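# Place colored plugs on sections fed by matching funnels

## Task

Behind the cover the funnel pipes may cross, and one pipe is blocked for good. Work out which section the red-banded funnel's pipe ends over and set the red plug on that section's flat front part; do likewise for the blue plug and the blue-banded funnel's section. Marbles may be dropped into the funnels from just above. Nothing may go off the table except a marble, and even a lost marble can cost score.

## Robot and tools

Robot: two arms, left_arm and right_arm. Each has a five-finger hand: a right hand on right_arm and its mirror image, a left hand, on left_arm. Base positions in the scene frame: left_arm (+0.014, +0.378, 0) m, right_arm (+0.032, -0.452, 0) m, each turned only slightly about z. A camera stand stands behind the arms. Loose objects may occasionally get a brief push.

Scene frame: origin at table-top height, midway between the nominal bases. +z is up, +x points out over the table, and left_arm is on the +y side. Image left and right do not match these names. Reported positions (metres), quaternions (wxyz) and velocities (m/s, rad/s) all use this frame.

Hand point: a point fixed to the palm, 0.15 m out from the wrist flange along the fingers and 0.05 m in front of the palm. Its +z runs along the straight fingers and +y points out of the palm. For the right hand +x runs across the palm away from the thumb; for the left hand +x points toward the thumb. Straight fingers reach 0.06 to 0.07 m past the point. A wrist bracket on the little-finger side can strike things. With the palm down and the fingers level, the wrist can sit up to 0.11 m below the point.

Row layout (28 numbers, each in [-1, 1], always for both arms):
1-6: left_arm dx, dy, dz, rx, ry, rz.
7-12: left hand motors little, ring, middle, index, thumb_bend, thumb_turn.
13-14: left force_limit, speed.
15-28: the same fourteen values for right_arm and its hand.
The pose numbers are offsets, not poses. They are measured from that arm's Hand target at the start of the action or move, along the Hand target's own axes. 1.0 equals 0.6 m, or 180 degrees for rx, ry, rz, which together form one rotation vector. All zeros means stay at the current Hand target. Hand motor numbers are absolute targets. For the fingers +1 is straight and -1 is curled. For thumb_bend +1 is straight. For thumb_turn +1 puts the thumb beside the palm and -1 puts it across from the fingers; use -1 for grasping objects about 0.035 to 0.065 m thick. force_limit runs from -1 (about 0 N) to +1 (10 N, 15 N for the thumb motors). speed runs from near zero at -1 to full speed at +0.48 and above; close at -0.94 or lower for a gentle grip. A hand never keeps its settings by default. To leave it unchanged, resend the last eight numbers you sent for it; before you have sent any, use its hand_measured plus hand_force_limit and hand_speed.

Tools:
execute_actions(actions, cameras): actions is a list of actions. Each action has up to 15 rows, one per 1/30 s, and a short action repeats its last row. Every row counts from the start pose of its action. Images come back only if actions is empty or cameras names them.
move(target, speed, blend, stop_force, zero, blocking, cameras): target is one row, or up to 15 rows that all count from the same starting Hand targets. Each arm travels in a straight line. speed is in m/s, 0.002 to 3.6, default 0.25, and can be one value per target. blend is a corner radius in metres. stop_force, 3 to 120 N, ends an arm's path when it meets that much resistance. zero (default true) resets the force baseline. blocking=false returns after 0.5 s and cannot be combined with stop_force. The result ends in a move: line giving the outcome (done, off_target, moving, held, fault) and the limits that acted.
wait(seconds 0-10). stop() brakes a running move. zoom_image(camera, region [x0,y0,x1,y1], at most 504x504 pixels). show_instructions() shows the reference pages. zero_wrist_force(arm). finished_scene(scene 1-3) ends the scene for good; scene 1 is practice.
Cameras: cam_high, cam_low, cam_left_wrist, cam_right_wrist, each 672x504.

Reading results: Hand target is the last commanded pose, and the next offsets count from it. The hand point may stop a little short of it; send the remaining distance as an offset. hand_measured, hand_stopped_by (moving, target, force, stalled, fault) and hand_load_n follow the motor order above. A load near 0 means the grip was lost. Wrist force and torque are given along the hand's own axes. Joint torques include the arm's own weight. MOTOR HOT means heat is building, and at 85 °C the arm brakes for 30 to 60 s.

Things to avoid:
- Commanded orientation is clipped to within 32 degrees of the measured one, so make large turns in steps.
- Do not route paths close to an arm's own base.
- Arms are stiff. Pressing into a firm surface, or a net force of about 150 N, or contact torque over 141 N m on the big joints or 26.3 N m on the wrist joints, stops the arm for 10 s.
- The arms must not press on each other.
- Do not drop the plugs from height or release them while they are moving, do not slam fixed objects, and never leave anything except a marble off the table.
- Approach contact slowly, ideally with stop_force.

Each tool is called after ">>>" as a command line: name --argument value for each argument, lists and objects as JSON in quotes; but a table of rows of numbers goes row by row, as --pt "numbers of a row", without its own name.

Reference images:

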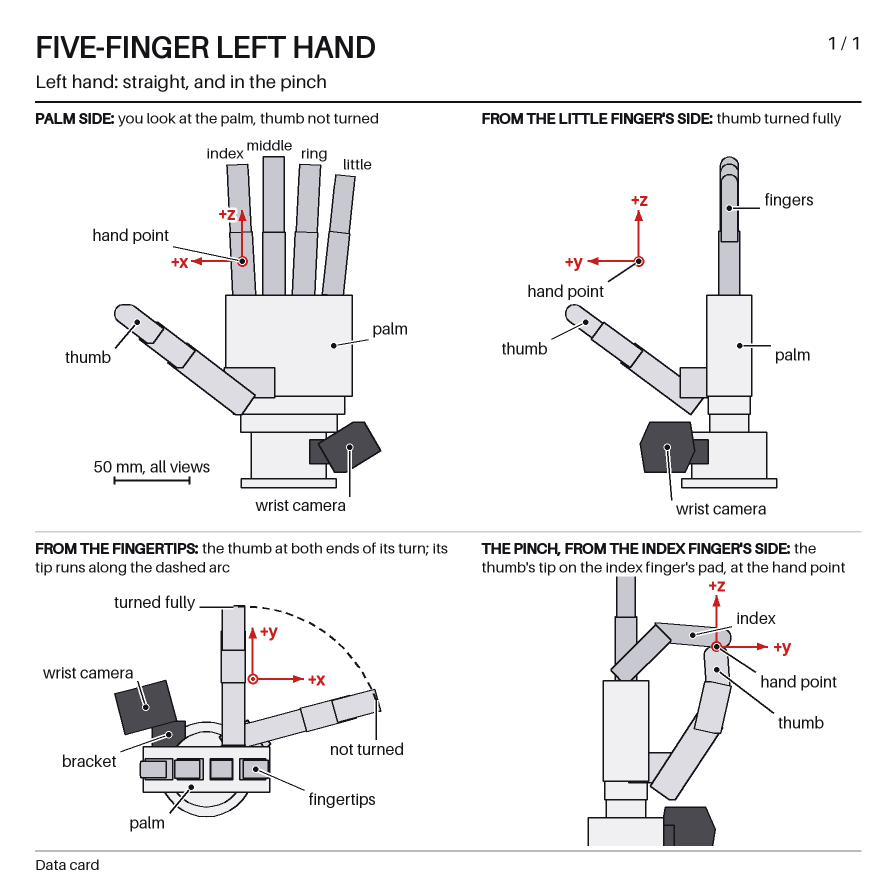

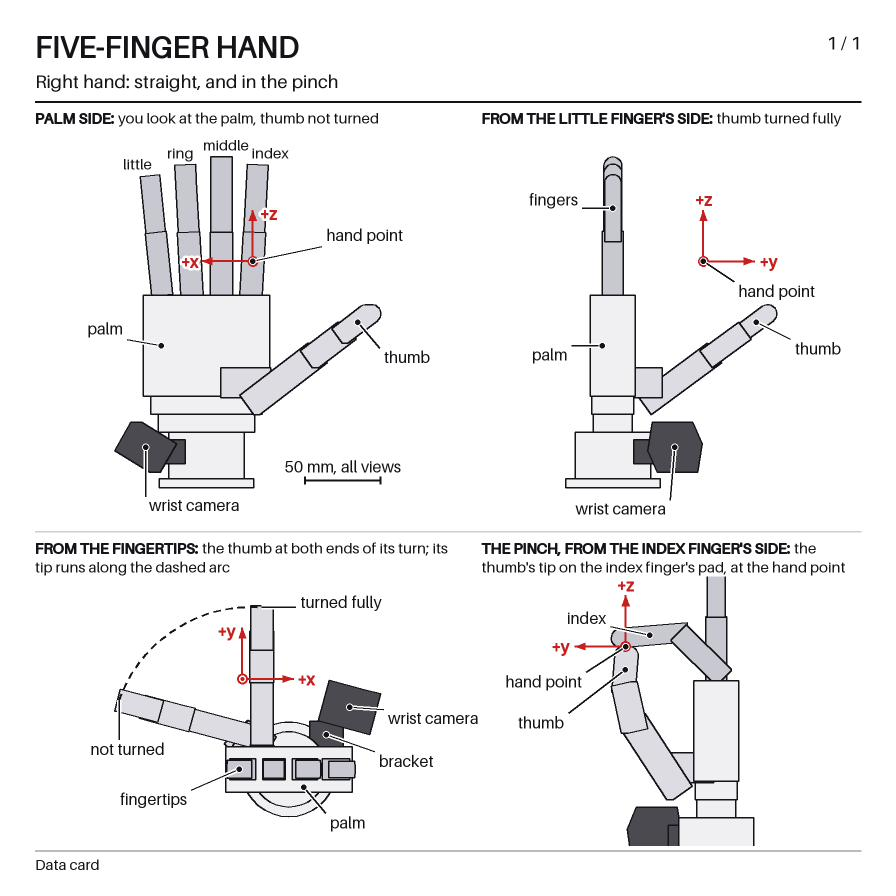

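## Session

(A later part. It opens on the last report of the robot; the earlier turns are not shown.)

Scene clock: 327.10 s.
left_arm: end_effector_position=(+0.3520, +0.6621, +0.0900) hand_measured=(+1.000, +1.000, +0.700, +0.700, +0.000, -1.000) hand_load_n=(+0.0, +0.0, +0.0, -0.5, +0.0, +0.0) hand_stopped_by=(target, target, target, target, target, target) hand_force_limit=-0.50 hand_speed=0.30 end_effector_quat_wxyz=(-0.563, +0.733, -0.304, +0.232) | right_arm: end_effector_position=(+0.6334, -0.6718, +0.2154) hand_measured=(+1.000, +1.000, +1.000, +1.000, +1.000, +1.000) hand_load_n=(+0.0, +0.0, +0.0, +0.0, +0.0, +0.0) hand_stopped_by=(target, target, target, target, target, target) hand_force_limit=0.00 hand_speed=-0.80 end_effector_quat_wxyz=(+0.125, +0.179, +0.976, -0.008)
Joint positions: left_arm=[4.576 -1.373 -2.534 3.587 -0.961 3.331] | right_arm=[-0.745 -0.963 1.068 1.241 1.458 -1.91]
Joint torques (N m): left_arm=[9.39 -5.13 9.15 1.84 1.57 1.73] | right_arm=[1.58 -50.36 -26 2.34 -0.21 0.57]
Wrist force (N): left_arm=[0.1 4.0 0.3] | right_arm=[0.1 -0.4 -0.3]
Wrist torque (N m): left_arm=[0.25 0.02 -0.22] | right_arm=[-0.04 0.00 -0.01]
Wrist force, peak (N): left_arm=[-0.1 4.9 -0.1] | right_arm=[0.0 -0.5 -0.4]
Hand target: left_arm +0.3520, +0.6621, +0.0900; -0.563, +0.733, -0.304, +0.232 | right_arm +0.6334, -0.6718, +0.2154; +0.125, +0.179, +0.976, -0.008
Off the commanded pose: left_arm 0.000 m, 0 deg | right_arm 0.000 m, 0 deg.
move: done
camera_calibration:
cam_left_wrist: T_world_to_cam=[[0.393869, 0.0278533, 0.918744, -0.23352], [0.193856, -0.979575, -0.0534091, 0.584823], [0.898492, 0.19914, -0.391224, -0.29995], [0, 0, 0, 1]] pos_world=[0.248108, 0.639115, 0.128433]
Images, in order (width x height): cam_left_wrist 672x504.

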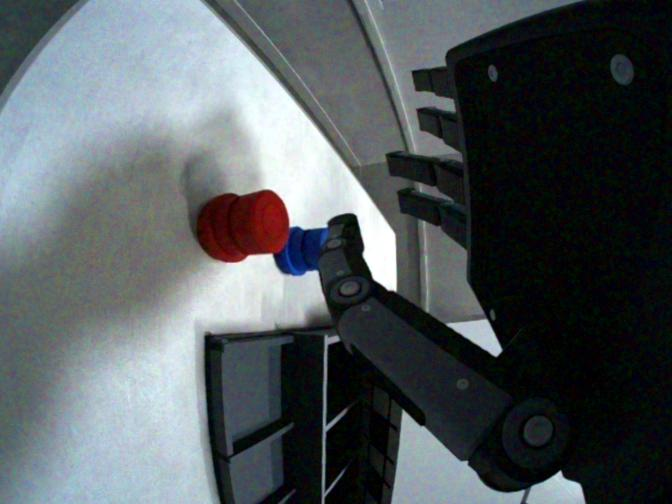

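>>> move --target '[0.0007,0.0975,0.0290,0,0,0,1,1,0.7,0.7,0.0,-1,-0.5,0.3,0,0,0,0,0,0,1,1,1,1,1,1,0,-0.8]' --speed 0.08 --cameras '["cam_left_wrist"]'

>>> zoom_image --camera "cam_left_wrist" --region '[220, 120, 472, 309]'

Scene clock: 336.27 s.
left_arm: end_effector_position=(+0.3534, +0.6630, +0.0290) hand_measured=(+1.000, +1.000, +0.700, +0.700, +0.000, -1.000) hand_load_n=(+0.0, +0.0, +0.0, -0.5, +0.0, +0.0) hand_stopped_by=(target, target, target, target, target, target) hand_force_limit=-0.50 hand_speed=0.30 end_effector_quat_wxyz=(-0.563, +0.733, -0.304, +0.232) | right_arm: end_effector_position=(+0.6334, -0.6718, +0.2154) hand_measured=(+1.000, +1.000, +1.000, +1.000, +1.000, +1.000) hand_load_n=(+0.0, +0.0, +0.0, +0.0, +0.0, +0.0) hand_stopped_by=(target, target, target, target, target, target) hand_force_limit=0.00 hand_speed=-0.80 end_effector_quat_wxyz=(+0.125, +0.179, +0.976, -0.008)
Joint positions: left_arm=[4.569 -1.589 -2.607 3.876 -0.968 3.328] | right_arm=[-0.745 -0.963 1.068 1.241 1.458 -1.91]
Joint torques (N m): left_arm=[-9.93 0.55 5.19 1.95 -1.5 -1.45] | right_arm=[1.09 -50.73 -26.37 2.55 -0.23 0.58]
Wrist force (N): left_arm=[0.2 3.7 0.2] | right_arm=[0.1 -0.3 -0.3]
Wrist torque (N m): left_arm=[0.22 -0.03 -0.09] | right_arm=[-0.03 0.00 -0.01]
Wrist force, peak (N): left_arm=[0.0 4.4 0.4] | right_arm=[-0.2 -0.3 -0.5]
Hand target: left_arm +0.3534, +0.6630, +0.0290; -0.563, +0.733, -0.304, +0.232 | right_arm +0.6334, -0.6718, +0.2154; +0.125, +0.179, +0.976, -0.008
Off the commanded pose: left_arm 0.000 m, 0 deg | right_arm 0.000 m, 0 deg.
move: done
camera_calibration:
cam_left_wrist: T_world_to_cam=[[0.393877, 0.0278142, 0.918742, -0.178033], [0.19384, -0.979576, -0.0534457, 0.582281], [0.898492, 0.19914, -0.391224, -0.325272], [0, 0, 0, 1]] pos_world=[0.249508, 0.640115, 0.0674328]
Images, in order (width x height): cam_left_wrist 672x504.

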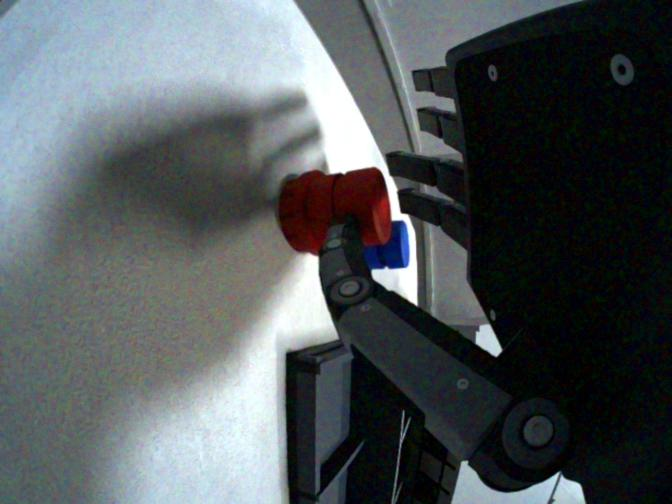

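Scaled by 2.000 from the camera's 672x504 image, which has a finer 960x720 frame.

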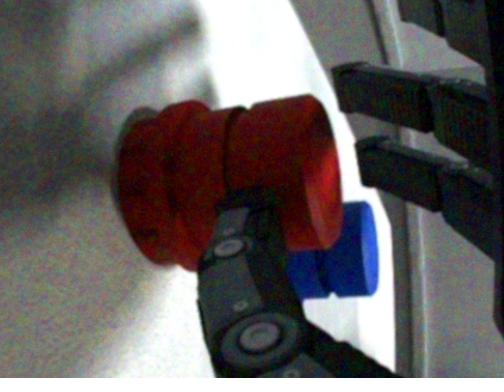

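>>> move --pt "-0.0018 -0.0014 0.0051 0 0 0 1 1 0.7 0.7 0.0 -1 -0.5 0.3 0 0 0 0 0 0 1 1 1 1 1 1 0 -0.8" --pt "-0.0018 -0.0014 0.0051 0 0 0 1 1 -0.15 -0.15 0.0 -1 -0.3 -0.85 0 0 0 0 0 0 1 1 1 1 1 1 0 -0.8" --speed 0.03 --cameras '["cam_left_wrist"]'

Scene clock: 346.47 s.
left_arm: end_effector_position=(+0.3549, +0.6661, +0.0290) hand_measured=(+1.000, +1.000, +0.368, +0.314, +0.000, -1.000) hand_load_n=(+0.0, +0.0, +3.0, +5.0, +3.5, -0.5) hand_stopped_by=(target, target, force, force, target, target) hand_force_limit=-0.30 hand_speed=-0.85 end_effector_quat_wxyz=(-0.563, +0.733, -0.304, +0.232) | right_arm: end_effector_position=(+0.6334, -0.6718, +0.2154) hand_measured=(+1.000, +1.000, +1.000, +1.000, +1.000, +1.000) hand_load_n=(+0.0, +0.0, +0.0, +0.0, +0.0, +0.0) hand_stopped_by=(target, target, target, target, target, target) hand_force_limit=0.00 hand_speed=-0.80 end_effector_quat_wxyz=(+0.125, +0.179, +0.976, -0.008)
Joint positions: left_arm=[4.563 -1.597 -2.598 3.877 -0.973 3.326] | right_arm=[-0.745 -0.963 1.068 1.241 1.458 -1.91]
Joint torques (N m): left_arm=[-10.12 -0.08 14.27 -0.32 -1.46 -1.35] | right_arm=[1.2 -51.23 -26.73 2.55 -0.38 0.69]
Wrist force (N): left_arm=[0.1 -5.7 -0.9] | right_arm=[0.1 -0.3 -0.4]
Wrist torque (N m): left_arm=[0.06 -0.03 0.03] | right_arm=[-0.02 -0.01 -0.01]
Wrist force, peak (N): left_arm=[0.1 -5.7 -0.9] | right_arm=[-0.1 -0.3 -0.6]
Hand target: left_arm +0.3549, +0.6660, +0.0290; -0.563, +0.733, -0.304, +0.232 | right_arm +0.6334, -0.6718, +0.2154; +0.125, +0.179, +0.976, -0.008
Off the commanded pose: left_arm 0.000 m, 0 deg | right_arm 0.000 m, 0 deg.
move: done
camera_calibration:
cam_left_wrist: T_world_to_cam=[[0.393895, 0.0277244, 0.918737, -0.178748], [0.193803, -0.979579, -0.0535298, 0.585048], [0.898492, 0.199139, -0.391224, -0.327197], [0, 0, 0, 1]] pos_world=[0.251008, 0.643215, 0.0675327]
Images, in order (width x height): cam_left_wrist 672x504.

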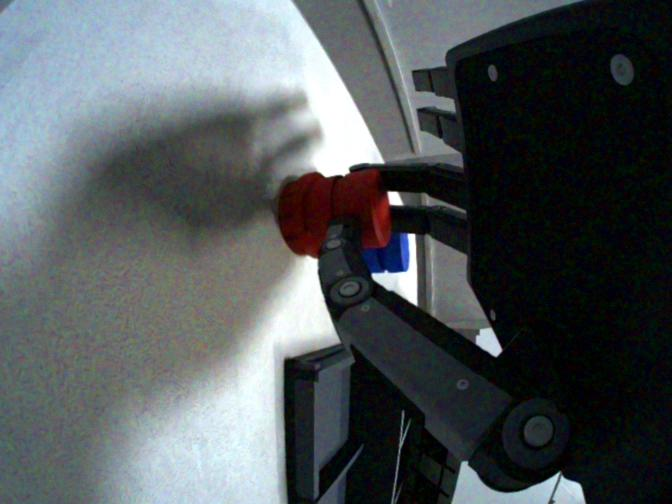

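>>> move --pt "0 -0.1465 -0.0393 0 0 0 1 1 -0.15 -0.15 0.0 -1 -0.3 -0.85 0 0 0 0 0 0 1 1 1 1 1 1 0 -0.8" --pt "0.1917 -0.1298 -0.1016 0 -0.2415 -0.0647 1 1 -0.15 -0.15 0.0 -1 -0.3 -0.85 0 0 0 0 0 0 1 1 1 1 1 1 0 -0.8" --speed '[0.1,0.2]' --blend '[0.01,0]' --cameras '["cam_left_wrist","cam_high"]'

Scene clock: 357.73 s.
left_arm: end_effector_position=(+0.4089, +0.5572, +0.1198) hand_measured=(+1.000, +1.000, +0.368, +0.314, +0.002, -1.000) hand_load_n=(+0.0, +0.0, +1.5, +3.5, +6.5, +0.0) hand_stopped_by=(target, target, force, force, target, target) hand_force_limit=-0.30 hand_speed=-0.85 end_effector_quat_wxyz=(-0.609, +0.793, +0.000, +0.000) | right_arm: end_effector_position=(+0.6334, -0.6718, +0.2154) hand_measured=(+1.000, +1.000, +1.000, +1.000, +1.000, +1.000) hand_load_n=(+0.0, +0.0, +0.0, +0.0, +0.0, +0.0) hand_stopped_by=(target, target, target, target, target, target) hand_force_limit=0.00 hand_speed=-0.80 end_effector_quat_wxyz=(+0.125, +0.179, +0.976, -0.008)
Joint positions: left_arm=[3.399 -1.864 -2.002 3.031 -2.787 2.339] | right_arm=[-0.745 -0.963 1.068 1.241 1.458 -1.91]
Joint torques (N m): left_arm=[-9.92 16.44 22.04 -2.8 -3.15 -1.5] | right_arm=[1.87 -51.1 -26.68 2.46 -0.3 0.59]
Wrist force (N): left_arm=[0.6 4.5 0.0] | right_arm=[0.1 -0.4 -0.3]
Wrist torque (N m): left_arm=[0.22 -0.09 -0.11] | right_arm=[-0.03 0.00 -0.01]
Wrist force, peak (N): left_arm=[0.1 -6.1 -1.0] | right_arm=[0.1 -0.3 -0.6]
Hand target: left_arm +0.4089, +0.5572, +0.1198; -0.609, +0.793, +0.000, +0.000 | right_arm +0.6334, -0.6718, +0.2154; +0.125, +0.179, +0.976, -0.008
Off the commanded pose: left_arm 0.000 m, 0 deg | right_arm 0.000 m, 0 deg.
move: done
camera_calibration:
cam_left_wrist: T_world_to_cam=[[0.25816, 0.297312, 0.919217, -0.375156], [0.829748, -0.555584, -0.0533348, -0.0235639], [0.494845, 0.776487, -0.390123, -0.475379], [0, 0, 0, 1]] pos_world=[0.351641, 0.467572, 0.158136]
Images, in order (width x height): cam_high 672x504, cam_left_wrist 672x504.

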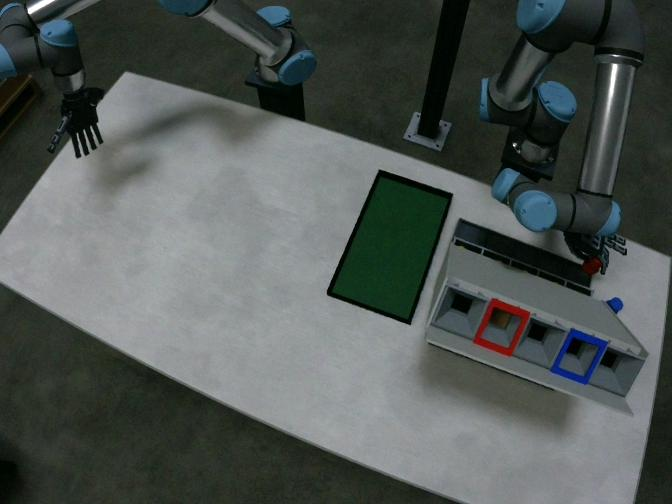

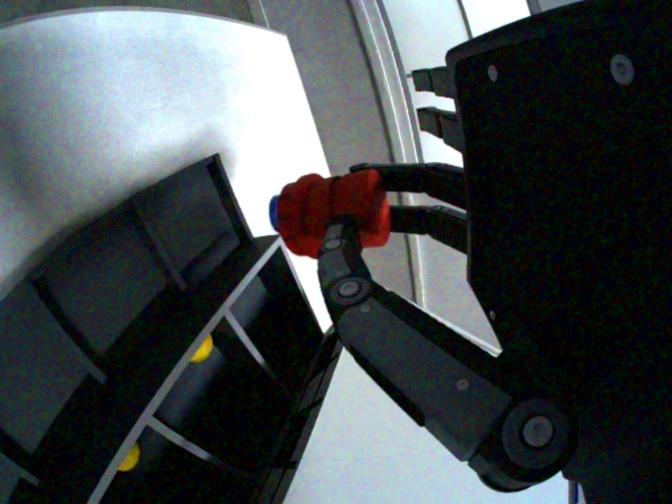

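>>> move --target '[0,0.1204,0.0323,0,0,0,1,1,-0.15,-0.15,0.0,-1,-0.3,-0.85,0,0,0,0,0,0,1,1,1,1,1,1,0,-0.8]' --speed 0.12 --cameras '["cam_left_wrist"]'

Scene clock: 361.97 s.
left_arm: end_effector_position=(+0.4089, +0.5573, +0.0450) hand_measured=(+1.000, +1.000, +0.368, +0.314, +0.002, -1.000) hand_load_n=(+0.0, +0.0, +1.5, +3.5, +7.0, +0.0) hand_stopped_by=(target, target, force, force, target, target) hand_force_limit=-0.30 hand_speed=-0.85 end_effector_quat_wxyz=(-0.609, +0.793, +0.000, +0.000) | right_arm: end_effector_position=(+0.6334, -0.6718, +0.2154) hand_measured=(+1.000, +1.000, +1.000, +1.000, +1.000, +1.000) hand_load_n=(+0.0, +0.0, +0.0, +0.0, +0.0, +0.0) hand_stopped_by=(target, target, target, target, target, target) hand_force_limit=0.00 hand_speed=-0.80 end_effector_quat_wxyz=(+0.125, +0.179, +0.976, -0.008)
Joint positions: left_arm=[3.4 -2.008 -2.057 3.23 -2.787 2.339] | right_arm=[-0.745 -0.963 1.068 1.241 1.458 -1.91]
Joint torques (N m): left_arm=[9.74 18.31 5.27 -0.08 0.16 1.73] | right_arm=[2 -51.48 -27.53 2.42 -0.31 0.65]
Wrist force (N): left_arm=[0.3 4.7 0.2] | right_arm=[0.0 -0.2 -0.4]
Wrist torque (N m): left_arm=[0.27 -0.05 -0.25] | right_arm=[-0.01 0.01 -0.01]
Wrist force, peak (N): left_arm=[0.0 5.6 0.3] | right_arm=[-0.1 -0.6 -0.4]
Hand target: left_arm +0.4089, +0.5573, +0.0450; -0.609, +0.793, +0.000, +0.000 | right_arm +0.6334, -0.6718, +0.2154; +0.125, +0.179, +0.976, -0.008
Off the commanded pose: left_arm 0.000 m, 0 deg | right_arm 0.000 m, 0 deg.
move: done
camera_calibration:
cam_left_wrist: T_world_to_cam=[[0.25805, 0.297414, 0.919214, -0.306503], [0.829828, -0.555475, -0.0532316, -0.0274967], [0.494769, 0.776526, -0.390143, -0.504539], [0, 0, 0, 1]] pos_world=[0.351541, 0.467672, 0.0834362]
Images, in order (width x height): cam_left_wrist 672x504.

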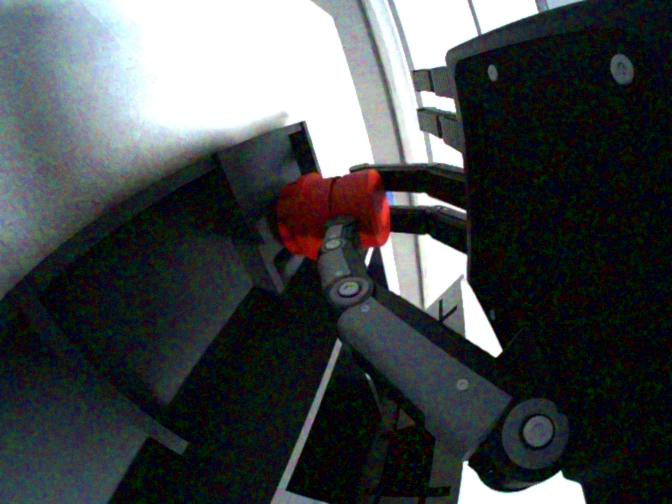

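>>> move --target '[0,0.0225,0.0060,0,0,0,1,1,-0.15,-0.15,0.0,-1,-0.3,-0.85,0,0,0,0,0,0,1,1,1,1,1,1,0,-0.8]' --speed 0.02 --stop_force 4 --cameras '["cam_left_wrist"]'

>>> zoom_image --camera "cam_left_wrist" --region '[200, 100, 452, 289]'

Scene clock: 366.00 s.
left_arm: end_effector_position=(+0.4089, +0.5573, +0.0358) hand_measured=(+1.000, +1.000, +0.368, +0.314, +0.002, -1.000) hand_load_n=(+0.0, +0.0, +2.0, +4.0, +5.5, +0.5) hand_stopped_by=(target, target, force, force, target, target) hand_force_limit=-0.30 hand_speed=-0.85 end_effector_quat_wxyz=(-0.609, +0.793, +0.000, +0.000) | right_arm: end_effector_position=(+0.6334, -0.6718, +0.2154) hand_measured=(+1.000, +1.000, +1.000, +1.000, +1.000, +1.000) hand_load_n=(+0.0, +0.0, +0.0, +0.0, +0.0, +0.0) hand_stopped_by=(target, target, target, target, target, target) hand_force_limit=0.00 hand_speed=-0.80 end_effector_quat_wxyz=(+0.125, +0.179, +0.976, -0.008)
Joint positions: left_arm=[3.4 -2.028 -2.061 3.254 -2.787 2.339] | right_arm=[-0.745 -0.963 1.068 1.241 1.458 -1.91]
Joint torques (N m): left_arm=[7.97 44.96 17.16 -2.92 0 -0.27] | right_arm=[2.02 -50.55 -27.75 2.5 -0.2 0.62]
Wrist force (N): left_arm=[1.5 2.6 -0.4] | right_arm=[0.0 -0.3 -0.4]
Wrist torque (N m): left_arm=[0.27 -0.10 -0.16] | right_arm=[-0.01 0.01 -0.01]
Wrist force, peak (N): left_arm=[2.9 -6.5 -2.0] | right_arm=[0.0 -0.4 -0.5]
Hand target: left_arm +0.4089, +0.5573, +0.0358; -0.609, +0.793, +0.000, +0.000 (not the last commanded pose) | right_arm +0.6334, -0.6718, +0.2154; +0.125, +0.179, +0.976, -0.008
Off the commanded pose: left_arm 0.005 m, 0 deg | right_arm 0.000 m, 0 deg.
move: contact (left_arm)
camera_calibration:
cam_left_wrist: T_world_to_cam=[[0.258095, 0.297485, 0.919179, -0.298001], [0.829825, -0.555479, -0.0532294, -0.0279891], [0.49475, 0.776496, -0.390227, -0.50814], [0, 0, 0, 1]] pos_world=[0.351541, 0.467672, 0.074136]
Images, in order (width x height): cam_left_wrist 672x504.

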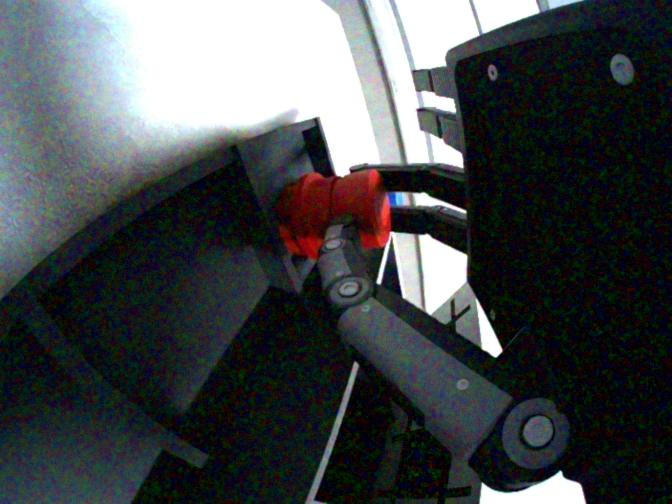

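Scaled by 2.000 from the camera's 672x504 image, which has a finer 960x720 frame.

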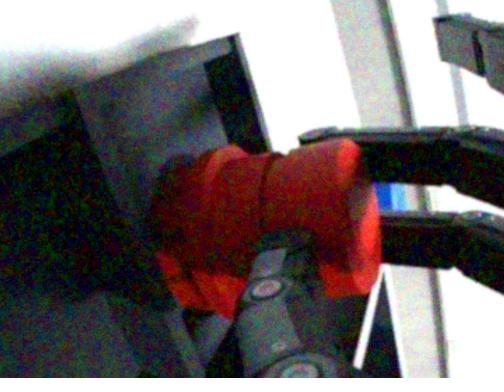

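>>> move --pt "0 0 0 0 0 0 1 1 0.7 0.7 0.0 -1 -0.3 -0.5 0 0 0 0 0 0 1 1 1 1 1 1 0 -0.8" --pt "0 0.0035 -0.0129 0 0 0 1 1 0.7 0.7 0.0 -1 -0.3 -0.5 0 0 0 0 0 0 1 1 1 1 1 1 0 -0.8" --pt "0 -0.1414 -0.0517 0 0 0 1 1 0.7 0.7 0.0 -1 -0.3 -0.5 0 0 0 0 0 0 1 1 1 1 1 1 0 -0.8" --speed '[0.03,0.03,0.15]' --cameras '["cam_left_wrist"]'

Scene clock: 374.50 s.
left_arm: end_effector_position=(+0.4089, +0.5492, +0.1257) hand_measured=(+1.000, +1.000, +0.700, +0.700, +0.000, -1.000) hand_load_n=(+0.0, +0.0, +0.0, +0.0, +0.0, +0.5) hand_stopped_by=(target, target, target, target, target, target) hand_force_limit=-0.30 hand_speed=-0.50 end_effector_quat_wxyz=(-0.609, +0.793, +0.000, +0.000) | right_arm: end_effector_position=(+0.6334, -0.6718, +0.2154) hand_measured=(+1.000, +1.000, +1.000, +1.000, +1.000, +1.000) hand_load_n=(+0.0, +0.0, +0.0, +0.0, +0.0, +0.0) hand_stopped_by=(target, target, target, target, target, target) hand_force_limit=0.00 hand_speed=-0.80 end_effector_quat_wxyz=(+0.125, +0.179, +0.976, -0.008)
Joint positions: left_arm=[3.377 -1.869 -1.988 2.973 -2.802 2.288] | right_arm=[-0.745 -0.963 1.068 1.241 1.458 -1.91]
Joint torques (N m): left_arm=[-9.79 42.35 22.48 -2.78 -3.18 -1.66] | right_arm=[2.43 -50.92 -28.52 2.36 -0.17 0.73]
Wrist force (N): left_arm=[0.3 3.9 0.0] | right_arm=[0.0 -0.5 -0.3]
Wrist torque (N m): left_arm=[0.21 -0.05 -0.13] | right_arm=[-0.04 0.01 -0.02]
Wrist force, peak (N): left_arm=[0.4 5.1 0.3] | right_arm=[0.0 -0.5 -0.4]
Hand target: left_arm +0.4089, +0.5492, +0.1257; -0.609, +0.793, +0.000, +0.000 | right_arm +0.6334, -0.6718, +0.2154; +0.125, +0.179, +0.976, -0.008
Off the commanded pose: left_arm 0.000 m, 0 deg | right_arm 0.000 m, 0 deg.
move: done
camera_calibration:
cam_left_wrist: T_world_to_cam=[[0.258172, 0.297434, 0.919174, -0.378224], [0.829801, -0.555507, -0.0533135, -0.0278068], [0.49475, 0.776495, -0.390227, -0.466741], [0, 0, 0, 1]] pos_world=[0.351641, 0.459472, 0.164036]
Images, in order (width x height): cam_left_wrist 672x504.

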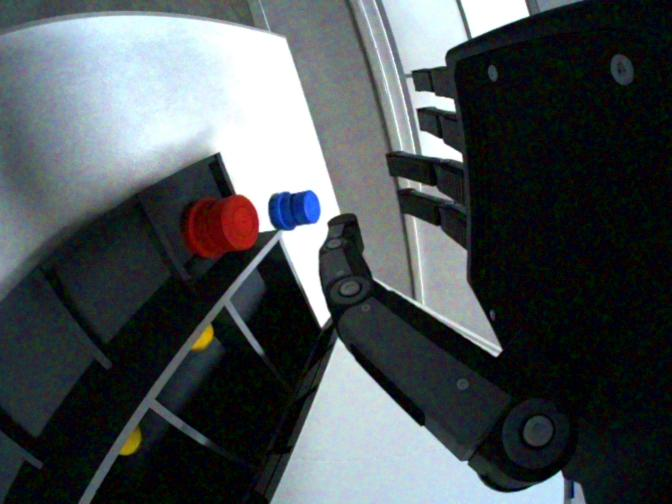

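>>> move --target '[0.0268,-0.0068,0.1911,0,0.2415,0.0647,1,1,0.7,0.7,0.0,-1,-0.3,-0.5,0,0,0,0,0,0,1,1,1,1,1,1,0,-0.8]' --speed 0.2 --cameras '["cam_left_wrist","cam_high"]'

>>> zoom_image --camera "cam_left_wrist" --region '[120, 120, 372, 309]'

Scene clock: 384.13 s.
left_arm: end_effector_position=(+0.4250, +0.6610, +0.1001) hand_measured=(+1.000, +1.000, +0.700, +0.700, +0.000, -1.000) hand_load_n=(+0.0, +0.0, +0.0, +0.0, +0.0, +0.5) hand_stopped_by=(target, target, target, target, target, target) hand_force_limit=-0.30 hand_speed=-0.50 end_effector_quat_wxyz=(-0.563, +0.733, -0.304, +0.232) | right_arm: end_effector_position=(+0.6334, -0.6718, +0.2154) hand_measured=(+1.000, +1.000, +1.000, +1.000, +1.000, +1.000) hand_load_n=(+0.0, +0.0, +0.0, +0.0, +0.0, +0.0) hand_stopped_by=(target, target, target, target, target, target) hand_force_limit=0.00 hand_speed=-0.80 end_effector_quat_wxyz=(+0.125, +0.179, +0.976, -0.008)
Joint positions: left_arm=[4.231 -1.517 -2.376 3.621 -1.291 3.22] | right_arm=[-0.745 -0.963 1.068 1.241 1.458 -1.91]
Joint torques (N m): left_arm=[9.03 2.25 23.7 -0.68 1.7 1.61] | right_arm=[1.77 -52.1 -27.83 2.42 -0.15 0.69]
Wrist force (N): left_arm=[0.3 3.8 0.5] | right_arm=[0.0 -0.2 -0.4]
Wrist torque (N m): left_arm=[0.19 -0.02 -0.19] | right_arm=[-0.01 0.00 0.00]
Wrist force, peak (N): left_arm=[0.5 4.3 0.0] | right_arm=[0.1 -0.5 -0.4]
Hand target: left_arm +0.4250, +0.6611, +0.1001; -0.563, +0.733, -0.304, +0.232 | right_arm +0.6334, -0.6718, +0.2154; +0.125, +0.179, +0.976, -0.008
Off the commanded pose: left_arm 0.000 m, 0 deg | right_arm 0.000 m, 0 deg.
move: done
camera_calibration:
cam_left_wrist: T_world_to_cam=[[0.393859, 0.0278915, 0.918748, -0.271598], [0.193959, -0.979555, -0.0534111, 0.570211], [0.898474, 0.199236, -0.391216, -0.361317], [0, 0, 0, 1]] pos_world=[0.321008, 0.638115, 0.138633]
Images, in order (width x height): cam_high 672x504, cam_left_wrist 672x504.

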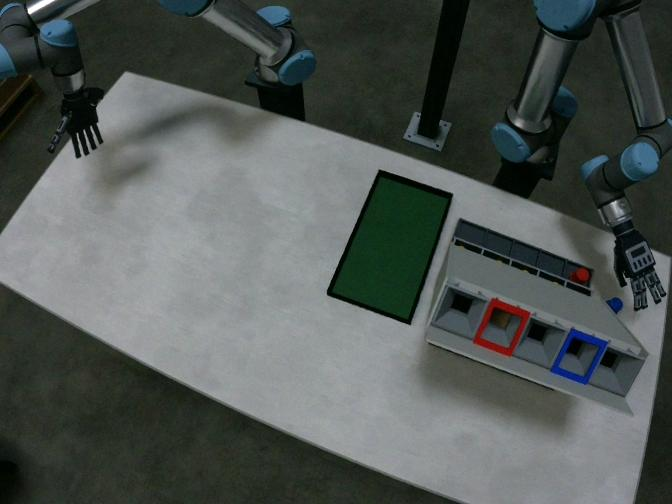

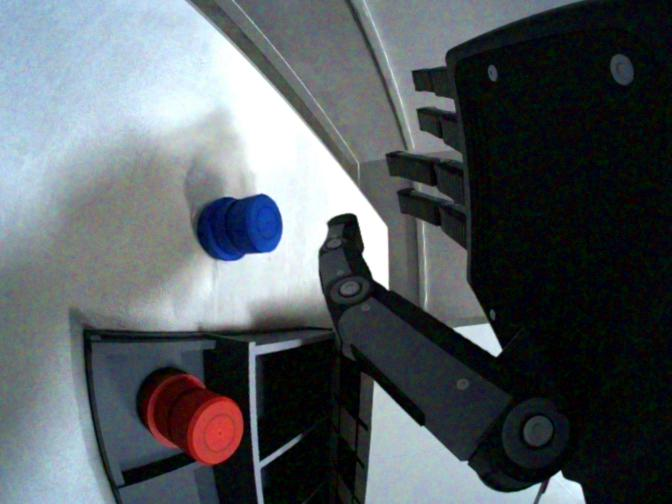

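Scaled by 2.000 from the camera's 672x504 image, which has a finer 960x720 frame.

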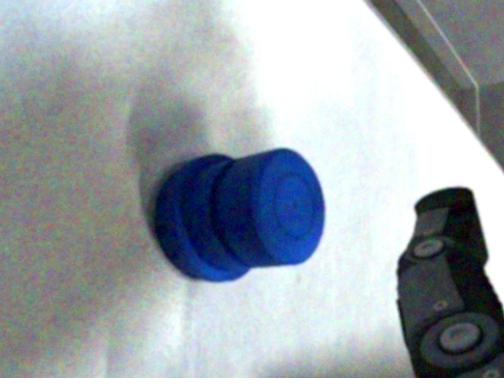

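>>> move --target '[0.0067,0.1105,0.0448,0,0,0,1,1,0.7,0.7,0.0,-1,-0.3,-0.5,0,0,0,0,0,0,1,1,1,1,1,1,0,-0.8]' --speed 0.09 --cameras '["cam_left_wrist"]'

>>> zoom_image --camera "cam_left_wrist" --region '[220, 120, 472, 309]'

Scene clock: 392.43 s.
left_arm: end_effector_position=(+0.4340, +0.6645, +0.0292) hand_measured=(+1.000, +1.000, +0.700, +0.700, +0.000, -1.000) hand_load_n=(+0.0, +0.0, +0.0, +0.0, +0.0, +0.0) hand_stopped_by=(target, target, target, target, target, target) hand_force_limit=-0.30 hand_speed=-0.50 end_effector_quat_wxyz=(-0.563, +0.733, -0.304, +0.232) | right_arm: end_effector_position=(+0.6334, -0.6718, +0.2154) hand_measured=(+1.000, +1.000, +1.000, +1.000, +1.000, +1.000) hand_load_n=(-0.5, +0.0, +0.0, +0.0, +0.0, -0.5) hand_stopped_by=(target, target, target, target, target, target) hand_force_limit=0.00 hand_speed=-0.80 end_effector_quat_wxyz=(+0.125, +0.179, +0.976, -0.008)
Joint positions: left_arm=[4.206 -1.733 -2.427 3.89 -1.316 3.213] | right_arm=[-0.745 -0.963 1.068 1.241 1.458 -1.91]
Joint torques (N m): left_arm=[-9.65 7.76 5.52 2.11 -1.82 -1.59] | right_arm=[2.14 -52.2 -27.72 2.4 -0.31 0.78]
Wrist force (N): left_arm=[0.2 3.9 0.2] | right_arm=[0.1 -0.2 -0.2]
Wrist torque (N m): left_arm=[0.20 -0.01 -0.07] | right_arm=[0.00 0.00 -0.01]
Wrist force, peak (N): left_arm=[0.4 4.3 0.2] | right_arm=[0.2 -0.5 -0.4]
Hand target: left_arm +0.4340, +0.6645, +0.0291; -0.563, +0.733, -0.304, +0.232 | right_arm +0.6334, -0.6718, +0.2154; +0.125, +0.179, +0.976, -0.008
Off the commanded pose: left_arm 0.000 m, 0 deg | right_arm 0.000 m, 0 deg.
move: done
camera_calibration:
cam_left_wrist: T_world_to_cam=[[0.393851, 0.0279431, 0.918749, -0.21004], [0.193892, -0.979573, -0.053325, 0.568129], [0.898492, 0.19914, -0.391224, -0.397821], [0, 0, 0, 1]] pos_world=[0.330008, 0.641615, 0.0676329]
Images, in order (width x height): cam_left_wrist 672x504.

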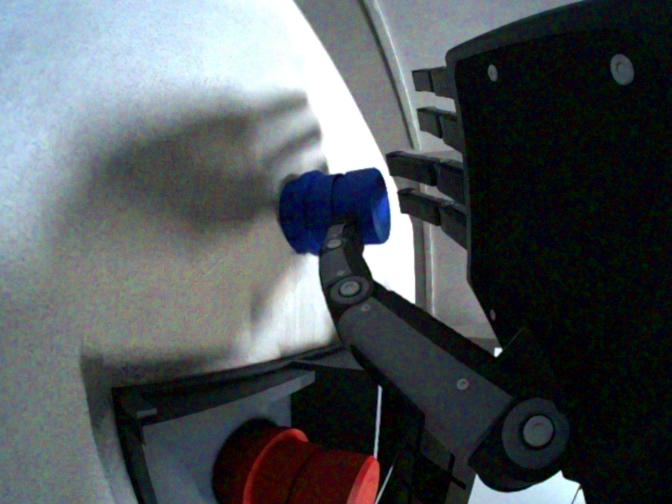

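Scaled by 2.000 from the camera's 672x504 image, which has a finer 960x720 frame.

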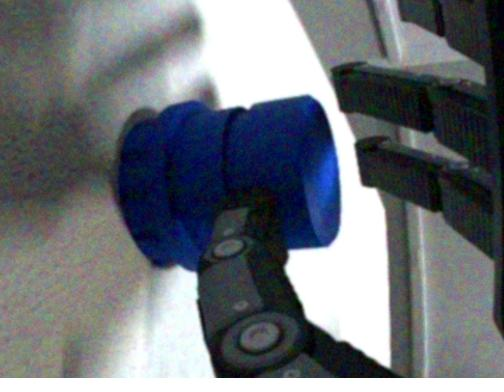

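>>> move --pt "-0.0018 -0.0014 0.0051 0 0 0 1 1 0.7 0.7 0.0 -1 -0.3 -0.5 0 0 0 0 0 0 1 1 1 1 1 1 0 -0.8" --pt "-0.0018 -0.0014 0.0051 0 0 0 1 1 -0.15 -0.15 0.0 -1 -0.3 -0.85 0 0 0 0 0 0 1 1 1 1 1 1 0 -0.8" --speed 0.03

Scene clock: 399.40 s.
left_arm: end_effector_position=(+0.4355, +0.6676, +0.0292) hand_measured=(+1.000, +1.000, +0.368, +0.312, +0.000, -1.000) hand_load_n=(+0.0, +0.0, +2.5, +4.0, +2.5, +0.0) hand_stopped_by=(target, target, force, force, target, target) hand_force_limit=-0.30 hand_speed=-0.85 end_effector_quat_wxyz=(-0.563, +0.733, -0.304, +0.232) | right_arm: end_effector_position=(+0.6334, -0.6718, +0.2154) hand_measured=(+1.000, +1.000, +1.000, +1.000, +1.000, +1.000) hand_load_n=(+0.0, +0.0, +0.0, +0.0, +0.0, +0.0) hand_stopped_by=(target, target, target, target, target, target) hand_force_limit=0.00 hand_speed=-0.80 end_effector_quat_wxyz=(+0.125, +0.179, +0.976, -0.008)
Joint positions: left_arm=[4.207 -1.739 -2.419 3.888 -1.315 3.213] | right_arm=[-0.745 -0.963 1.068 1.241 1.458 -1.91]
Joint torques (N m): left_arm=[9.57 7.38 15.23 -0.51 1.46 1.4] | right_arm=[1.12 -52.12 -28.53 2.47 -0.33 0.94]
Wrist force (N): left_arm=[0.5 -4.0 -0.6] | right_arm=[-0.1 -0.2 -0.5]
Wrist torque (N m): left_arm=[0.02 -0.08 0.07] | right_arm=[-0.01 0.02 -0.01]
Wrist force, peak (N): left_arm=[0.5 -4.0 -0.6] | right_arm=[0.0 -0.4 -0.5]
Hand target: left_arm +0.4355, +0.6675, +0.0292; -0.563, +0.733, -0.304, +0.232 | right_arm +0.6334, -0.6718, +0.2154; +0.125, +0.179, +0.976, -0.008
Off the commanded pose: left_arm 0.000 m, 0 deg | right_arm 0.000 m, 0 deg.
move: done

>>> move --pt "0 -0.1465 -0.0393 0 0 0 1 1 -0.15 -0.15 0.0 -1 -0.3 -0.85 0 0 0 0 0 0 1 1 1 1 1 1 0 -0.8" --pt "0.2681 -0.0545 -0.3810 0 -0.1234 -0.0331 1 1 -0.15 -0.15 0.0 -1 -0.3 -0.85 0 0 0 0 0 0 1 1 1 1 1 1 0 -0.8" --speed '[0.1,0.2]' --blend '[0.01,0]' --cameras '["cam_left_wrist","cam_high"]'

>>> zoom_image --camera "cam_high" --region '[420, 200, 670, 420]'

Scene clock: 415.47 s.
left_arm: end_effector_position=(+0.3992, +0.4035, +0.1196) hand_measured=(+1.000, +1.000, +0.368, +0.312, +0.002, -1.000) hand_load_n=(+0.0, +0.0, +1.5, +3.0, +5.5, +0.0) hand_stopped_by=(target, target, force, force, target, target) hand_force_limit=-0.30 hand_speed=-0.85 end_effector_quat_wxyz=(-0.598, +0.778, -0.152, +0.116) | right_arm: end_effector_position=(+0.6334, -0.6718, +0.2154) hand_measured=(+1.000, +1.000, +1.000, +1.000, +1.000, +1.000) hand_load_n=(+0.0, +0.0, +0.0, +0.0, +0.0, +0.0) hand_stopped_by=(target, target, target, target, target, target) hand_force_limit=0.00 hand_speed=-0.80 end_effector_quat_wxyz=(+0.125, +0.179, +0.976, -0.008)
Joint positions: left_arm=[3.018 -1.766 -2.134 3.069 -2.785 2.344] | right_arm=[-0.745 -0.963 1.068 1.241 1.458 -1.91]
Joint torques (N m): left_arm=[-10.31 10.88 21.1 -2.67 -3.16 -1.51] | right_arm=[2.39 -51.56 -28.25 2.33 -0.17 0.84]
Wrist force (N): left_arm=[0.8 4.5 0.2] | right_arm=[0.1 -0.3 -0.5]
Wrist torque (N m): left_arm=[0.26 -0.11 -0.10] | right_arm=[-0.02 -0.01 -0.01]
Wrist force, peak (N): left_arm=[0.4 5.3 0.4] | right_arm=[0.1 -0.3 -0.6]
Hand target: left_arm +0.3992, +0.4035, +0.1196; -0.598, +0.778, -0.151, +0.116 | right_arm +0.6334, -0.6718, +0.2154; +0.125, +0.179, +0.976, -0.008
Off the commanded pose: left_arm 0.000 m, 0 deg | right_arm 0.000 m, 0 deg.
move: done
camera_calibration:
cam_left_wrist: T_world_to_cam=[[0.351167, 0.179216, 0.919001, -0.316211], [0.561143, -0.825999, -0.0533433, 0.115435], [0.749534, 0.534423, -0.390629, -0.355124], [0, 0, 0, 1]] pos_world=[0.312445, 0.341805, 0.158035]
Images, in order (width x height): cam_high 672x504, cam_left_wrist 672x504.

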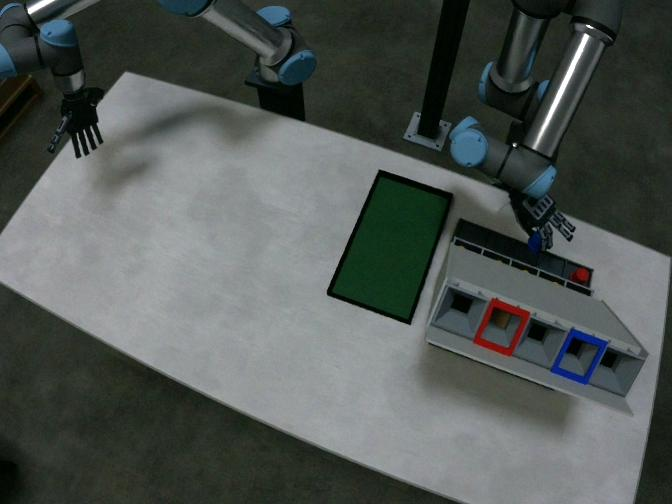

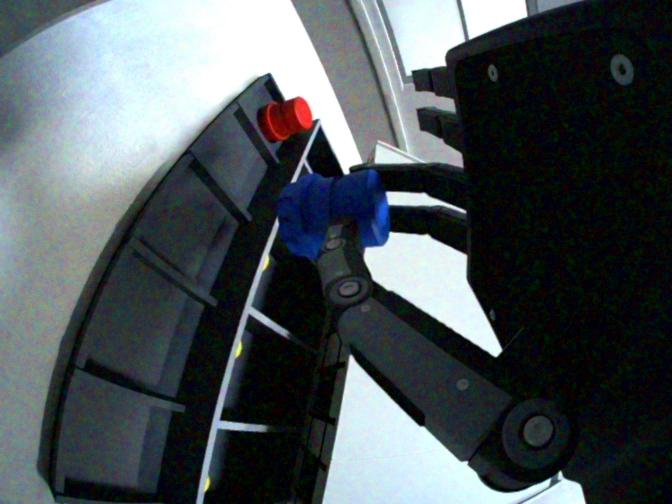

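Scaled by 2.016.

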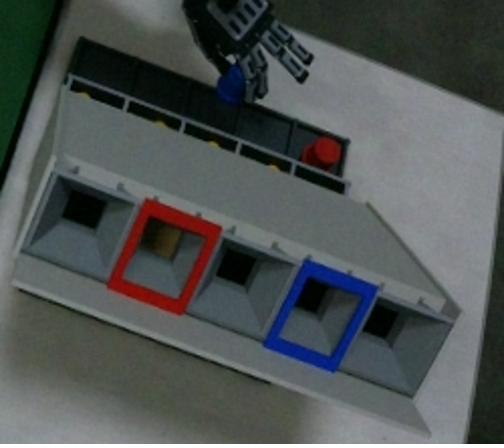

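>>> move --target '[0,0.1201,0.0322,0,0,0,1,1,-0.15,-0.15,0.0,-1,-0.3,-0.85,0,0,0,0,0,0,1,1,1,1,1,1,0,-0.8]' --speed 0.12 --cameras '["cam_left_wrist"]'

Scene clock: 419.93 s.
left_arm: end_effector_position=(+0.3992, +0.4036, +0.0450) hand_measured=(+1.000, +1.000, +0.368, +0.312, +0.002, -1.000) hand_load_n=(+0.0, +0.0, +1.5, +2.5, +5.5, +0.0) hand_stopped_by=(target, target, force, force, target, target) hand_force_limit=-0.30 hand_speed=-0.85 end_effector_quat_wxyz=(-0.598, +0.778, -0.151, +0.116) | right_arm: end_effector_position=(+0.6334, -0.6718, +0.2154) hand_measured=(+1.000, +1.000, +1.000, +1.000, +1.000, +1.000) hand_load_n=(+0.0, +0.0, +0.0, +0.0, +0.0, +0.0) hand_stopped_by=(target, target, target, target, target, target) hand_force_limit=0.00 hand_speed=-0.80 end_effector_quat_wxyz=(+0.125, +0.179, +0.976, -0.008)
Joint positions: left_arm=[3.018 -1.928 -2.194 3.291 -2.785 2.344] | right_arm=[-0.745 -0.963 1.068 1.241 1.458 -1.91]
Joint torques (N m): left_arm=[8.91 14.06 5.77 0.48 1.15 1.53] | right_arm=[2.03 -53.33 -28.1 2.4 -0.31 0.85]
Wrist force (N): left_arm=[-3.0 2.1 -1.5] | right_arm=[0.0 -0.2 -0.4]
Wrist torque (N m): left_arm=[0.23 -0.22 -0.28] | right_arm=[-0.02 0.00 -0.01]
Wrist force, peak (N): left_arm=[0.3 5.9 0.3] | right_arm=[0.2 -0.4 -0.6]
Hand target: left_arm +0.3992, +0.4036, +0.0450; -0.598, +0.778, -0.151, +0.116 | right_arm +0.6334, -0.6718, +0.2154; +0.125, +0.179, +0.976, -0.008
Off the commanded pose: left_arm 0.000 m, 0 deg | right_arm 0.000 m, 0 deg.
move: done
camera_calibration:
cam_left_wrist: T_world_to_cam=[[0.351219, 0.179318, 0.918962, -0.247719], [0.561261, -0.825918, -0.0533469, 0.111474], [0.749421, 0.534514, -0.390722, -0.384306], [0, 0, 0, 1]] pos_world=[0.312445, 0.341906, 0.0834344]
Images, in order (width x height): cam_left_wrist 672x504.

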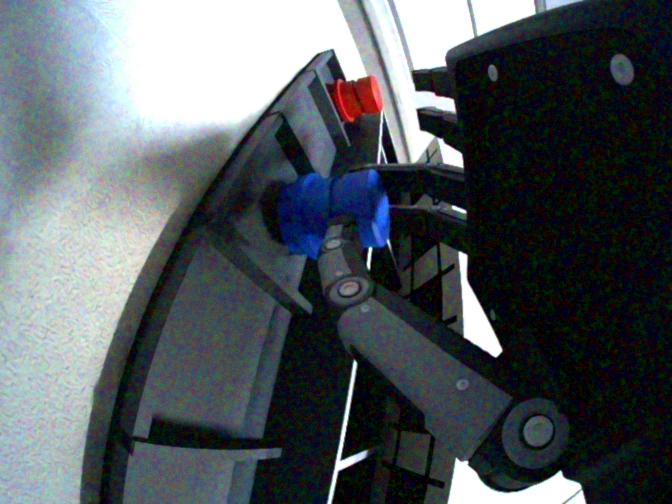

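>>> move --target '[-0.0062,-0.0090,-0.0050,0,0,0,1,1,-0.15,-0.15,0.0,-1,-0.3,-0.85,0,0,0,0,0,0,1,1,1,1,1,1,0,-0.8]' --speed 0.05

Scene clock: 428.60 s.
left_arm: end_effector_position=(+0.3952, +0.4036, +0.0509) hand_measured=(+1.000, +1.000, +0.368, +0.312, +0.002, -1.000) hand_load_n=(-0.5, -0.5, +1.0, +3.0, +5.5, +0.0) hand_stopped_by=(target, target, force, force, target, target) hand_force_limit=-0.30 hand_speed=-0.85 end_effector_quat_wxyz=(-0.598, +0.778, -0.151, +0.116) | right_arm: end_effector_position=(+0.6334, -0.6718, +0.2154) hand_measured=(+1.000, +1.000, +1.000, +1.000, +1.000, +1.000) hand_load_n=(+0.0, +0.0, +0.0, +0.5, +0.0, +0.0) hand_stopped_by=(target, target, target, target, target, target) hand_force_limit=0.00 hand_speed=-0.80 end_effector_quat_wxyz=(+0.125, +0.179, +0.976, -0.008)
Joint positions: left_arm=[3.016 -1.909 -2.2 3.274 -2.786 2.34] | right_arm=[-0.745 -0.963 1.068 1.241 1.458 -1.91]
Joint torques (N m): left_arm=[-10.28 42.91 4.43 -2.53 -3.19 -1.58] | right_arm=[2.21 -52.64 -27.39 2.46 -0.17 0.84]
Wrist force (N): left_arm=[0.5 4.7 0.4] | right_arm=[0.2 -0.2 -0.2]
Wrist torque (N m): left_arm=[0.22 -0.09 -0.15] | right_arm=[0.00 -0.01 0.00]
Wrist force, peak (N): left_arm=[-3.3 4.2 -1.9] | right_arm=[0.1 -0.5 -0.5]
Hand target: left_arm +0.3952, +0.4036, +0.0510; -0.598, +0.778, -0.151, +0.116 | right_arm +0.6334, -0.6718, +0.2154; +0.125, +0.179, +0.976, -0.008
Off the commanded pose: left_arm 0.000 m, 0 deg | right_arm 0.000 m, 0 deg.
move: done

>>> move --target '[0,0.0322,0.0086,0,0,0,1,1,-0.15,-0.15,0.0,-1,-0.3,-0.85,0,0,0,0,0,0,1,1,1,1,1,1,0,-0.8]' --speed 0.02 --stop_force 4 --cameras '["cam_left_wrist"]'

>>> zoom_image --camera "cam_left_wrist" --region '[200, 100, 452, 289]'

Scene clock: 433.87 s.
left_arm: end_effector_position=(+0.3951, +0.4036, +0.0353) hand_measured=(+1.000, +1.000, +0.368, +0.312, +0.000, -1.000) hand_load_n=(+0.0, +0.0, +2.0, +3.5, +3.5, +0.0) hand_stopped_by=(target, target, force, force, target, target) hand_force_limit=-0.30 hand_speed=-0.85 end_effector_quat_wxyz=(-0.598, +0.778, -0.151, +0.116) | right_arm: end_effector_position=(+0.6334, -0.6718, +0.2154) hand_measured=(+1.000, +1.000, +1.000, +1.000, +1.000, +1.000) hand_load_n=(+0.0, +0.0, +0.0, +0.0, +0.0, +0.0) hand_stopped_by=(target, target, target, target, target, target) hand_force_limit=0.00 hand_speed=-0.80 end_effector_quat_wxyz=(+0.125, +0.179, +0.976, -0.008)
Joint positions: left_arm=[3.016 -1.947 -2.208 3.32 -2.786 2.34] | right_arm=[-0.745 -0.963 1.068 1.241 1.458 -1.91]
Joint torques (N m): left_arm=[-8.15 40.4 16.5 -2.88 0.57 0.43] | right_arm=[2.42 -52.56 -27.65 2.52 -0.24 0.89]
Wrist force (N): left_arm=[1.6 2.3 0.1] | right_arm=[0.0 -0.3 -0.3]
Wrist torque (N m): left_arm=[0.22 -0.08 -0.09] | right_arm=[-0.02 0.02 -0.02]
Wrist force, peak (N): left_arm=[3.0 -6.3 -0.8] | right_arm=[0.2 -0.7 -0.3]
Hand target: left_arm +0.3951, +0.4036, +0.0353; -0.598, +0.778, -0.151, +0.116 (not the last commanded pose) | right_arm +0.6334, -0.6718, +0.2154; +0.125, +0.179, +0.976, -0.008
Off the commanded pose: left_arm 0.004 m, 0 deg | right_arm 0.000 m, 0 deg.
move: contact (left_arm)
camera_calibration:
cam_left_wrist: T_world_to_cam=[[0.351198, 0.179347, 0.918964, -0.237404], [0.561274, -0.825911, -0.0533138, 0.113193], [0.749421, 0.534514, -0.390722, -0.385099], [0, 0, 0, 1]] pos_world=[0.308445, 0.341906, 0.0737344]
Images, in order (width x height): cam_left_wrist 672x504.

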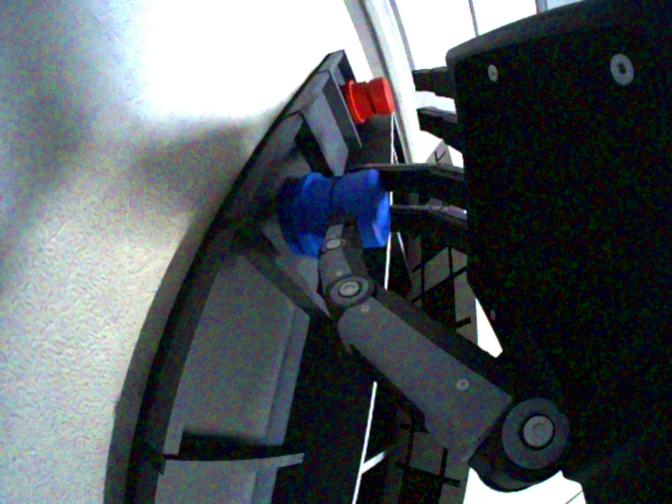

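Scaled by 2.000 from the camera's 672x504 image, which has a finer 960x720 frame.

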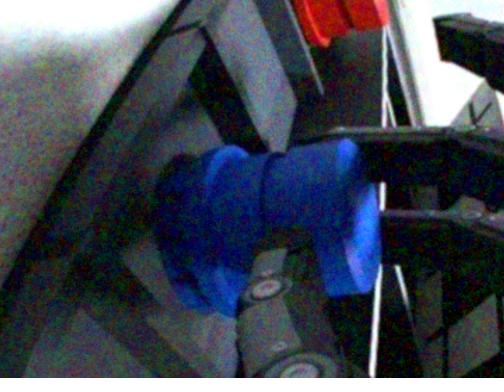

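>>> move --pt "0 0 0 0 0 0 1 1 0.6 0.6 0.0 -1 -0.3 -0.5 0 0 0 0 0 0 1 1 1 1 1 1 0 -0.8" --pt "0 0.0035 -0.0129 0 0 0 1 1 0.6 0.6 0.0 -1 -0.3 -0.5 0 0 0 0 0 0 1 1 1 1 1 1 0 -0.8" --pt "0 -0.1414 -0.0517 0 0 0 1 1 0.6 0.6 0.0 -1 -0.3 -0.5 0 0 0 0 0 0 1 1 1 1 1 1 0 -0.8" --speed '[0.03,0.03,0.12]' --cameras '["cam_left_wrist"]'

Scene clock: 441.57 s.
left_arm: end_effector_position=(+0.3922, +0.3961, +0.1252) hand_measured=(+1.000, +1.000, +0.600, +0.600, +0.000, -1.000) hand_load_n=(+0.0, +0.0, +0.0, +0.0, +0.0, +0.0) hand_stopped_by=(target, target, target, target, target, target) hand_force_limit=-0.30 hand_speed=-0.50 end_effector_quat_wxyz=(-0.598, +0.778, -0.151, +0.116) | right_arm: end_effector_position=(+0.6334, -0.6718, +0.2154) hand_measured=(+1.000, +1.000, +1.000, +1.000, +1.000, +1.000) hand_load_n=(+0.0, +0.0, +0.0, +0.0, +0.0, +0.0) hand_stopped_by=(target, target, target, target, target, target) hand_force_limit=0.00 hand_speed=-0.80 end_effector_quat_wxyz=(+0.125, +0.179, +0.976, -0.008)
Joint positions: left_arm=[2.989 -1.769 -2.128 3.004 -2.804 2.279] | right_arm=[-0.745 -0.963 1.068 1.241 1.458 -1.91]
Joint torques (N m): left_arm=[-10.06 38.06 20.98 -3.1 -3.06 -1.51] | right_arm=[2.82 -52.15 -27.62 2.42 -0.25 0.92]
Wrist force (N): left_arm=[0.4 3.9 0.2] | right_arm=[0.1 -0.3 -0.2]
Wrist torque (N m): left_arm=[0.22 -0.10 -0.12] | right_arm=[-0.03 0.00 -0.01]
Wrist force, peak (N): left_arm=[-10.9 5.4 -5.8] | right_arm=[0.2 -0.6 -0.4]
Hand target: left_arm +0.3922, +0.3961, +0.1253; -0.598, +0.778, -0.151, +0.116 | right_arm +0.6334, -0.6718, +0.2154; +0.125, +0.179, +0.976, -0.008
Off the commanded pose: left_arm 0.000 m, 0 deg | right_arm 0.000 m, 0 deg.
move: done
camera_calibration:
cam_left_wrist: T_world_to_cam=[[0.351198, 0.179347, 0.918964, -0.317621], [0.561274, -0.825911, -0.0533138, 0.113475], [0.749421, 0.534514, -0.390722, -0.343716], [0, 0, 0, 1]] pos_world=[0.305445, 0.334406, 0.163634]
Images, in order (width x height): cam_left_wrist 672x504.

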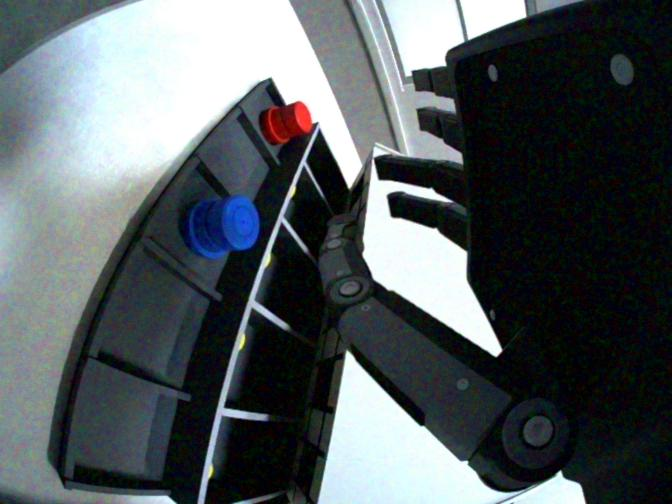

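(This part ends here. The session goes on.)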